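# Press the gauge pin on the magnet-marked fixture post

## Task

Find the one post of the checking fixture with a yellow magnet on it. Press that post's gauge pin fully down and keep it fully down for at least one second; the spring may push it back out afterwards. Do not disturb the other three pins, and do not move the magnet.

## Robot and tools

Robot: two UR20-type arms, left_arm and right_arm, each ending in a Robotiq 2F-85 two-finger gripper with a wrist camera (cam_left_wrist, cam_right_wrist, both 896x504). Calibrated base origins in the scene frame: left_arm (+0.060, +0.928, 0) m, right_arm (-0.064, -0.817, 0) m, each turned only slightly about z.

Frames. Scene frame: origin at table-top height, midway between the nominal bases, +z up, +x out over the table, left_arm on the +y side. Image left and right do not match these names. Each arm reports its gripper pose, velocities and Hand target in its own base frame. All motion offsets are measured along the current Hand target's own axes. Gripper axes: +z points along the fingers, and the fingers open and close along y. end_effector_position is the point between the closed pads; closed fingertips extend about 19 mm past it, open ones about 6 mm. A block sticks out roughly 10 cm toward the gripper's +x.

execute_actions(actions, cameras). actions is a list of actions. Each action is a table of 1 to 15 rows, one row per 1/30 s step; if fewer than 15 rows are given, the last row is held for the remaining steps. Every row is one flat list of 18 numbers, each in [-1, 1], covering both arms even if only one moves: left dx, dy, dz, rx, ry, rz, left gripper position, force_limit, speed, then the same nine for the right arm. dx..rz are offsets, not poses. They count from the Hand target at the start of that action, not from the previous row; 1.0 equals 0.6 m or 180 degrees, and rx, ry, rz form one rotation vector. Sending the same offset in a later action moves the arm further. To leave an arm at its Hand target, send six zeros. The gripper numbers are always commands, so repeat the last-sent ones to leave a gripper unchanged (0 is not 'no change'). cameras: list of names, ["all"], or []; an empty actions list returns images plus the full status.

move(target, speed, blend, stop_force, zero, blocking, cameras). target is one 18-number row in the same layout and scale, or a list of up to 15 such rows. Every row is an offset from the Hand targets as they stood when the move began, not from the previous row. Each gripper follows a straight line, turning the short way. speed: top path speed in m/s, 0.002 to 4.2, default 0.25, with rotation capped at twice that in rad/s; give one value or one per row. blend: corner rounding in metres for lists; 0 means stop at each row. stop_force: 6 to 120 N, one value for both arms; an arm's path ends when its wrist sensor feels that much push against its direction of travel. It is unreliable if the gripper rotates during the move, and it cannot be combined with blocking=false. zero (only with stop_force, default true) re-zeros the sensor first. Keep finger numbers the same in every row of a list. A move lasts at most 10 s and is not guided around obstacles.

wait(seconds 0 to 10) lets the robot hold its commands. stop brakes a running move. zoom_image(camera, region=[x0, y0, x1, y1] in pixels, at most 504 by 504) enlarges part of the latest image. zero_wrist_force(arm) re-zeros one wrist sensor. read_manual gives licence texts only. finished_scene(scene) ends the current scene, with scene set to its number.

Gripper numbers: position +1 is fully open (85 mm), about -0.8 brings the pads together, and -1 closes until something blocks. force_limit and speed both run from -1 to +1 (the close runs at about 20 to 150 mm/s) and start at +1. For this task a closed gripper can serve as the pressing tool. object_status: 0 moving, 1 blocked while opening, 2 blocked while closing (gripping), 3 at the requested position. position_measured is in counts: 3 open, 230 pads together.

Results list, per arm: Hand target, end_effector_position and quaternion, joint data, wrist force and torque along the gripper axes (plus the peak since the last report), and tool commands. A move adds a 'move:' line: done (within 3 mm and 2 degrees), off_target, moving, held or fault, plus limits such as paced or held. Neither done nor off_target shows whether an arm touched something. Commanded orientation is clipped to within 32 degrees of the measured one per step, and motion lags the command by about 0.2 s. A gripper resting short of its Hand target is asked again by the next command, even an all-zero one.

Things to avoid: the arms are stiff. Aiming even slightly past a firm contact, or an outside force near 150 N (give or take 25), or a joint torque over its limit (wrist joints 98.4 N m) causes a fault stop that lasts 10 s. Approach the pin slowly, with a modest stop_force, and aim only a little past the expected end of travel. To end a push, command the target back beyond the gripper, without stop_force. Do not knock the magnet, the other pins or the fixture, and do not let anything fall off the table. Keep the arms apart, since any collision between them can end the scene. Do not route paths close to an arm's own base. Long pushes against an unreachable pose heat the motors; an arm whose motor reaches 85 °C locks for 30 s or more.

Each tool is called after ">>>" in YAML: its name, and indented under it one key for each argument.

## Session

>>> execute_actions:
  actions: []

Scene clock: 0.00 s.
left_arm: end_effector_position=(+0.3071, -0.4220, +0.1602) position_measured=3 object_status=3 end_effector_quat_wxyz=(+0.066, +0.956, -0.074, +0.275) | right_arm: end_effector_position=(+0.4900, -0.3027, +0.2369) position_measured=3 object_status=3 end_effector_quat_wxyz=(+0.548, -0.467, -0.511, -0.471)
Joint positions: left_arm=[-1.763 -1.739 2.857 -2.766 -1.003 1.555] | right_arm=[2.511 -2.074 -2.06 -2.212 2.389 -0.015]
Joint velocities: within noise
Joint torques (N m): no reading
Motor temperatures (°C): left_arm=[24 35 26 38 34 33] | right_arm=[28 35 35 36 33 38]
Wrist force (N): no reading
Wrist torque (N m): no reading
Wrist force, peak (N): no reading
Hand target: left_arm +0.3071, -0.4220, +0.1602; +0.066, +0.956, -0.074, +0.275 | right_arm +0.4900, -0.3027, +0.2369; +0.548, -0.467, -0.511, -0.471
Tool commands: left_gripper/position=+1.0 left_gripper/force_limit=+1.0 left_gripper/speed=+1.0 right_gripper/position=+1.0 right_gripper/force_limit=+1.0 right_gripper/speed=+1.0
camera_calibration:
cam_left_wrist: T_world_to_cam=[[-0.204299, -0.976285, 0.0716159, -0.353754], [-0.955218, 0.182823, -0.232669, 0.427195], [0.214058, -0.115943, -0.969916, 0.170568], [0, 0, 0, 1]] pos_world=[0.299281, -0.40369, 0.290166]
cam_right_wrist: T_world_to_cam=[[0.98966, 0.130322, -0.059914, -0.419077], [-0.0206188, -0.284112, -0.958569, 0.167032], [-0.141945, 0.949893, -0.278487, 0.549542], [0, 0, 0, 1]] pos_world=[0.496192, -0.419935, 0.288044]

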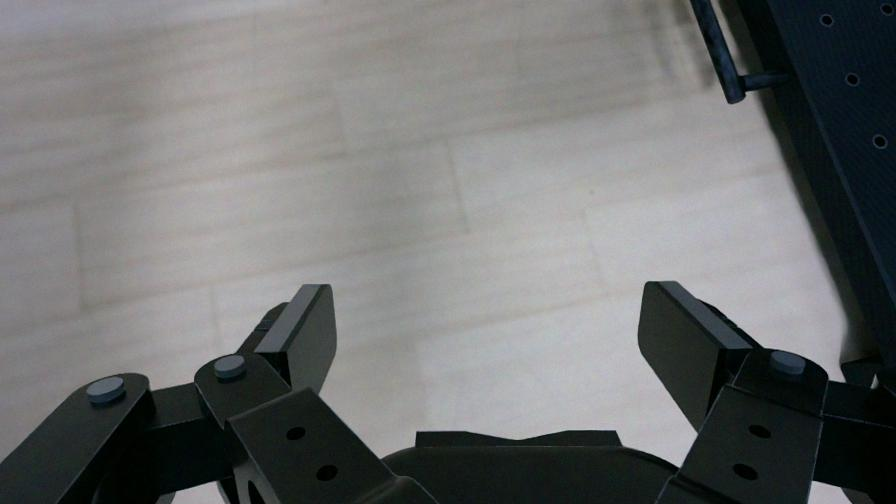

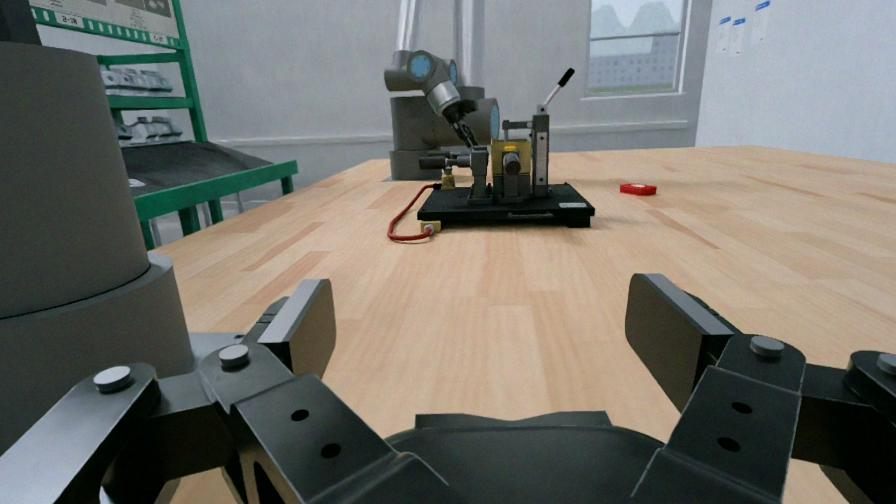

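>>> zoom_image:
  camera: "cam_right_wrist"
  region: [380, 60, 620, 250]

Scaled by 2.100 from the camera's 896x504 image, which has a finer 1280x720 frame.

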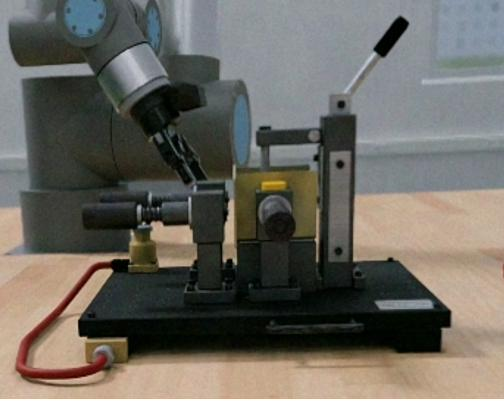

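>>> move:
  target:
    - [0,0,0,0,0,0,1,1,1,0.012,0.228,0.65,-0.0218,-0.1175,0.0023,-1,1,0]
    - [0,0,0,0,0,0,1,1,1,-0.012,0.213,0.937,-0.0436,-0.235,0.0046,-1,1,0]
  speed: 0.4
  blend: 0.08

>>> move:
  target: [0,0,0,0,0,0,1,1,1,0.225,-0.09,0.377,0,0,0,-1,1,0]
  speed: 0.25
  cameras: ["cam_right_wrist"]

Scene clock: 4.30 s.
left_arm: end_effector_position=(+0.3071, -0.4220, +0.1602) position_measured=3 object_status=3 end_effector_quat_wxyz=(+0.066, +0.956, -0.074, +0.275) | right_arm: end_effector_position=(+0.5489, +0.2707, +0.2499) position_measured=232 object_status=3 end_effector_quat_wxyz=(-0.297, +0.644, +0.638, +0.300)
Joint positions: left_arm=[-1.763 -1.739 2.857 -2.766 -1.003 1.555] | right_arm=[3.542 -1.723 -2.663 0.115 2.35 2.164]
Joint torques (N m): left_arm=[-1.42 -10.6 -54.93 -9.98 4.26 -1.27] | right_arm=[25.84 45.29 28.64 15.71 0.14 6.84]
Wrist force (N): left_arm=[0.3 0.1 -0.1] | right_arm=[-0.5 1.0 1.2]
Wrist torque (N m): left_arm=[0.01 -0.05 0.00] | right_arm=[0.55 0.23 -0.38]
Wrist force, peak (N): left_arm=[0.3 0.3 -0.4] | right_arm=[3.2 2.9 4.5]
Hand target: left_arm +0.3071, -0.4220, +0.1602; +0.066, +0.956, -0.074, +0.275 | right_arm +0.5489, +0.2707, +0.2498; -0.297, +0.644, +0.638, +0.300
Off the commanded pose: left_arm 0.000 m, 0 deg | right_arm 0.000 m, 0 deg.
move: done

Scene clock: 5.97 s.
left_arm: end_effector_position=(+0.3071, -0.4220, +0.1602) position_measured=3 object_status=3 end_effector_quat_wxyz=(+0.066, +0.956, -0.074, +0.275) | right_arm: end_effector_position=(+0.4973, +0.5311, +0.2078) position_measured=232 object_status=3 end_effector_quat_wxyz=(-0.297, +0.644, +0.638, +0.300)
Joint positions: left_arm=[-1.763 -1.739 2.857 -2.766 -1.003 1.555] | right_arm=[4.009 -1.944 -2.635 0.608 2.083 2.651]
Joint torques (N m): left_arm=[8.03 -13.31 -54.78 -9.81 3.25 -0.89] | right_arm=[23.92 80.2 39.15 16.02 -1.54 4.58]
Wrist force (N): left_arm=[0.4 0.1 -0.4] | right_arm=[0.5 0.3 1.0]
Wrist torque (N m): left_arm=[0.01 -0.07 0.00] | right_arm=[0.47 -0.03 -0.46]
Wrist force, peak (N): left_arm=[0.4 0.1 -0.4] | right_arm=[2.3 -0.1 3.6]
Hand target: left_arm +0.3071, -0.4220, +0.1602; +0.066, +0.956, -0.074, +0.275 | right_arm +0.4973, +0.5312, +0.2077; -0.297, +0.644, +0.638, +0.300
Off the commanded pose: left_arm 0.000 m, 0 deg | right_arm 0.000 m, 0 deg.
move: done
camera_calibration:
cam_right_wrist: T_world_to_cam=[[0.999339, -0.0227272, -0.0283729, -0.466715], [-0.0341611, -0.854012, -0.51913, 0.594274], [-0.0124324, 0.519756, -0.854224, 0.0341512], [0, 0, 0, 1]] pos_world=[0.487132, 0.47916, 0.324436]
Images, in order (width x height): cam_right_wrist 896x504.

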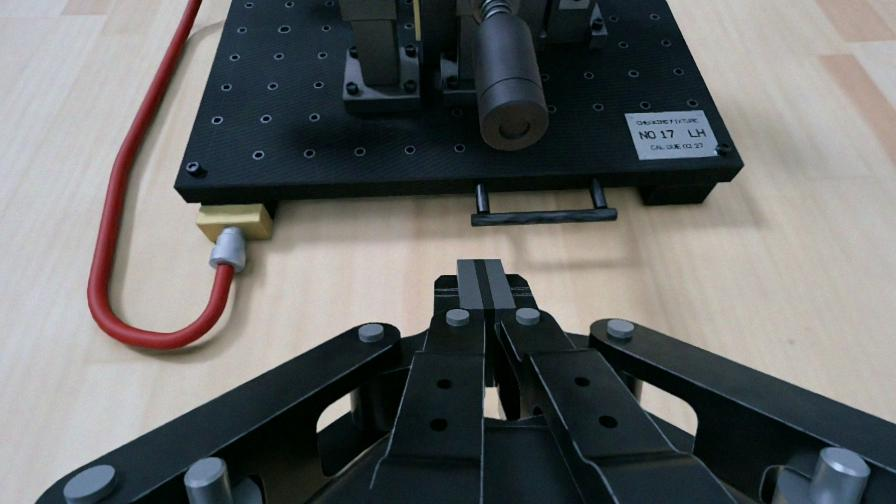

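>>> move:
  target: [0,0,0,0,0,0,1,1,1,0.0323,0.0347,0.1208,0,0,0,-1,1,0]
  speed: 0.15

>>> move:
  target:
    - [0,0,0,0,0,0,1,1,1,0.0375,0,0.0447,0,0,0,-1,1,0]
    - [0,0,0,0,0,0,1,1,1,0.0697,0,0.083,0,0,0,-1,1,0]
  speed: [0.03,0.01]
  stop_force: 50

>>> wait:
  seconds: 0.9
  cameras: ["cam_right_wrist"]

Scene clock: 7.67 s.
left_arm: end_effector_position=(+0.3071, -0.4220, +0.1602) position_measured=3 object_status=3 end_effector_quat_wxyz=(+0.066, +0.956, -0.074, +0.275) | right_arm: end_effector_position=(+0.5187, +0.5988, +0.1760) position_measured=232 object_status=3 end_effector_quat_wxyz=(-0.297, +0.644, +0.638, +0.300)
Joint positions: left_arm=[-1.763 -1.739 2.857 -2.766 -1.003 1.555] | right_arm=[4.056 -2.036 -2.562 0.645 2.051 2.69]
Joint torques (N m): left_arm=[-2 -15.12 -54.55 -10.16 3.31 -0.84] | right_arm=[22.16 87.47 43.68 16.83 -2.32 5.25]
Wrist force (N): left_arm=[0.1 0.1 0.1] | right_arm=[0.0 0.4 1.6]
Wrist torque (N m): left_arm=[0.01 -0.01 0.00] | right_arm=[0.47 0.19 -0.36]
Wrist force, peak (N): left_arm=[0.0 -0.2 -0.4] | right_arm=[0.3 0.7 3.4]
Hand target: left_arm +0.3071, -0.4220, +0.1602; +0.066, +0.956, -0.074, +0.275 | right_arm +0.5187, +0.5990, +0.1759; -0.297, +0.644, +0.638, +0.300
Off the commanded pose: left_arm 0.000 m, 0 deg | right_arm 0.000 m, 0 deg.
move: done

Scene clock: 11.53 s.
left_arm: end_effector_position=(+0.3071, -0.4220, +0.1602) position_measured=3 object_status=3 end_effector_quat_wxyz=(+0.066, +0.956, -0.074, +0.275) | right_arm: end_effector_position=(+0.5192, +0.6498, +0.1759) position_measured=232 object_status=3 end_effector_quat_wxyz=(-0.297, +0.644, +0.638, +0.300)
Joint positions: left_arm=[-1.763 -1.739 2.857 -2.766 -1.003 1.555] | right_arm=[4.105 -2.049 -2.517 0.63 2.016 2.729]
Joint torques (N m): left_arm=[-2.77 -8.89 -57.1 -10.14 3.28 -0.77] | right_arm=[5.25 130.24 45.26 15.92 8.69 -7.38]
Wrist force (N): left_arm=[-0.2 0.0 -0.4] | right_arm=[-25.3 -1.5 -43.9]
Wrist torque (N m): left_arm=[0.00 0.05 0.00] | right_arm=[0.71 0.07 -0.42]
Wrist force, peak (N): left_arm=[0.5 0.1 -0.3] | right_arm=[-42.2 -5.3 -81.5]
Hand target: left_arm +0.3071, -0.4220, +0.1602; +0.066, +0.956, -0.074, +0.275 | right_arm +0.5192, +0.6498, +0.1759; -0.297, +0.644, +0.638, +0.300 (not the last commanded pose)
Off the commanded pose: left_arm 0.000 m, 0 deg | right_arm 0.014 m, 0 deg.
move: contact (right_arm); path passed 1 of 2 targets

Scene clock: 12.43 s.
left_arm: end_effector_position=(+0.3071, -0.4220, +0.1602) position_measured=3 object_status=3 end_effector_quat_wxyz=(+0.066, +0.956, -0.074, +0.275) | right_arm: end_effector_position=(+0.5192, +0.6498, +0.1759) position_measured=232 object_status=3 end_effector_quat_wxyz=(-0.297, +0.644, +0.638, +0.300)
Joint positions: left_arm=[-1.763 -1.739 2.857 -2.766 -1.003 1.555] | right_arm=[4.105 -2.049 -2.517 0.63 2.016 2.729]
Joint torques (N m): left_arm=[1.96 -10.94 -58.6 -8.99 3.1 -1.31] | right_arm=[2.93 140.99 45.05 16.17 8.95 -7.28]
Wrist force (N): left_arm=[-0.1 -0.1 -0.3] | right_arm=[-25.2 -1.2 -39.2]
Wrist torque (N m): left_arm=[-0.01 0.02 0.00] | right_arm=[0.66 0.02 -0.42]
Wrist force, peak (N): left_arm=[-0.1 0.1 -0.5] | right_arm=[-25.7 -1.7 -43.2]
Hand target: left_arm +0.3071, -0.4220, +0.1602; +0.066, +0.956, -0.074, +0.275 | right_arm +0.5192, +0.6498, +0.1759; -0.297, +0.644, +0.638, +0.300 (not the last commanded pose)
Tool commands: left_gripper/position=+1.0 left_gripper/force_limit=+1.0 left_gripper/speed=+1.0 right_gripper/position=-1.0 right_gripper/force_limit=+1.0 right_gripper/speed=+0.0
Off the commanded pose: left_arm 0.000 m, 0 deg | right_arm 0.014 m, 0 deg.
wait: 0.90 s; at rest by 0.17 s
camera_calibration:
cam_right_wrist: T_world_to_cam=[[0.999337, -0.0228654, -0.0283341, -0.486736], [-0.034258, -0.854052, -0.519059, 0.679885], [-0.0123303, 0.519685, -0.854269, -0.0545174], [0, 0, 0, 1]] pos_world=[0.509032, 0.597859, 0.292536]
Images, in order (width x height): cam_right_wrist 896x504.

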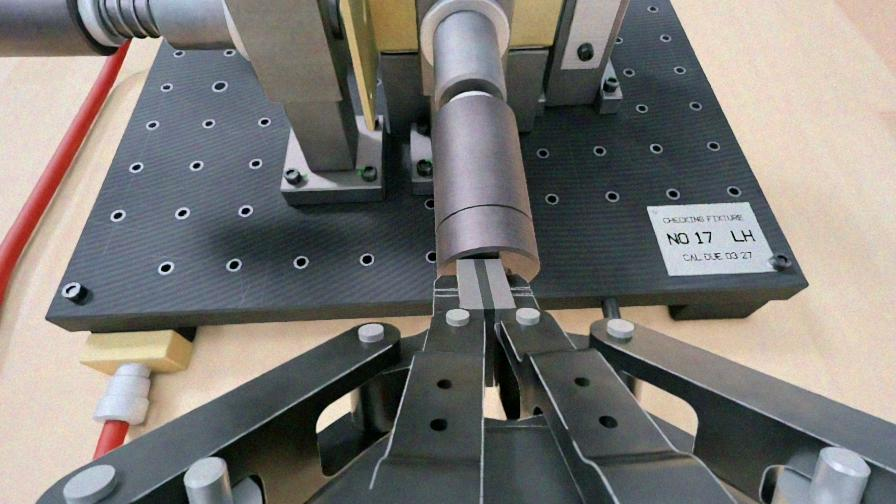

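>>> move:
  target: [0,0,0,0,0,0,1,1,1,0.0107,0,0.0128,0,0,0,-1,1,0]
  speed: 0.005
  stop_force: 15

>>> wait:
  seconds: 0.9

>>> move:
  target: [0,0,0,0,0,0,1,1,1,-0.0643,0,-0.0766,0,0,0,-1,1,0]
  speed: 0.1

>>> finished_scene:
  scene: 3

Scene clock: 15.00 s.
left_arm: end_effector_position=(+0.3071, -0.4220, +0.1602) position_measured=3 object_status=3 end_effector_quat_wxyz=(+0.066, +0.956, -0.074, +0.275) | right_arm: end_effector_position=(+0.5192, +0.6499, +0.1759) position_measured=232 object_status=3 end_effector_quat_wxyz=(-0.297, +0.644, +0.638, +0.300)
Joint positions: left_arm=[-1.763 -1.739 2.857 -2.766 -1.003 1.555] | right_arm=[4.106 -2.049 -2.517 0.63 2.016 2.729]
Joint torques (N m): left_arm=[-1.18 -11.32 -56.93 -9.33 3.03 -1.02] | right_arm=[16.06 125.47 62.4 13.08 11.01 -1.1]
Wrist force (N): left_arm=[-0.2 -0.1 0.1] | right_arm=[-40.8 -2.1 -65.5]
Wrist torque (N m): left_arm=[-0.02 0.04 0.00] | right_arm=[0.77 0.01 -0.46]
Wrist force, peak (N): left_arm=[0.2 -0.1 -0.5] | right_arm=[-42.3 -0.7 -66.8]
Hand target: left_arm +0.3071, -0.4220, +0.1602; +0.066, +0.956, -0.074, +0.275 | right_arm +0.5192, +0.6499, +0.1759; -0.297, +0.644, +0.638, +0.300 (not the last commanded pose)
Off the commanded pose: left_arm 0.000 m, 0 deg | right_arm 0.010 m, 0 deg.
move: contact (right_arm)

Scene clock: 15.90 s.
left_arm: end_effector_position=(+0.3071, -0.4220, +0.1602) position_measured=3 object_status=3 end_effector_quat_wxyz=(+0.066, +0.956, -0.074, +0.275) | right_arm: end_effector_position=(+0.5192, +0.6499, +0.1759) position_measured=232 object_status=3 end_effector_quat_wxyz=(-0.297, +0.644, +0.638, +0.300)
Joint positions: left_arm=[-1.763 -1.739 2.857 -2.766 -1.003 1.555] | right_arm=[4.106 -2.049 -2.517 0.63 2.016 2.729]
Joint torques (N m): left_arm=[2.7 -9.41 -58.25 -9.57 2.95 -1.1] | right_arm=[17.09 129.64 57.59 15.61 11.08 -7.81]
Wrist force (N): left_arm=[-0.1 0.0 0.1] | right_arm=[-37.9 -0.6 -59.1]
Wrist torque (N m): left_arm=[0.00 0.03 0.00] | right_arm=[0.70 0.00 -0.44]
Wrist force, peak (N): left_arm=[0.0 0.4 -0.3] | right_arm=[-41.2 -2.5 -65.0]
Hand target: left_arm +0.3071, -0.4220, +0.1602; +0.066, +0.956, -0.074, +0.275 | right_arm +0.5192, +0.6499, +0.1759; -0.297, +0.644, +0.638, +0.300 (not the last commanded pose)
Tool commands: left_gripper/position=+1.0 left_gripper/force_limit=+1.0 left_gripper/speed=+1.0 right_gripper/position=-1.0 right_gripper/force_limit=+1.0 right_gripper/speed=+0.0
Off the commanded pose: left_arm 0.000 m, 0 deg | right_arm 0.010 m, 0 deg.
wait: 0.90 s; at rest by 0.17 s

Scene clock: 16.97 s.
left_arm: end_effector_position=(+0.3071, -0.4220, +0.1602) position_measured=3 object_status=3 end_effector_quat_wxyz=(+0.066, +0.956, -0.074, +0.275) | right_arm: end_effector_position=(+0.5186, +0.5901, +0.1760) position_measured=232 object_status=3 end_effector_quat_wxyz=(-0.297, +0.644, +0.638, +0.300)
Joint positions: left_arm=[-1.763 -1.739 2.857 -2.766 -1.003 1.555] | right_arm=[4.047 -2.034 -2.57 0.647 2.057 2.682]
Joint torques (N m): left_arm=[-1.74 -12.63 -53.1 -9.91 2.68 -1.03] | right_arm=[-21.69 136.48 13.48 15.78 6.2 -8.53]
Wrist force (N): left_arm=[0.2 0.1 -0.1] | right_arm=[-0.6 -0.2 1.4]
Wrist torque (N m): left_arm=[0.03 -0.02 0.00] | right_arm=[0.37 0.31 0.04]
Wrist force, peak (N): left_arm=[-0.2 0.3 -0.5] | right_arm=[-37.4 -0.1 -58.4]
Hand target: left_arm +0.3071, -0.4220, +0.1602; +0.066, +0.956, -0.074, +0.275 | right_arm +0.5186, +0.5899, +0.1760; -0.297, +0.644, +0.638, +0.300
Off the commanded pose: left_arm 0.000 m, 0 deg | right_arm 0.000 m, 0 deg.
move: done

The scene is finished: the task was done.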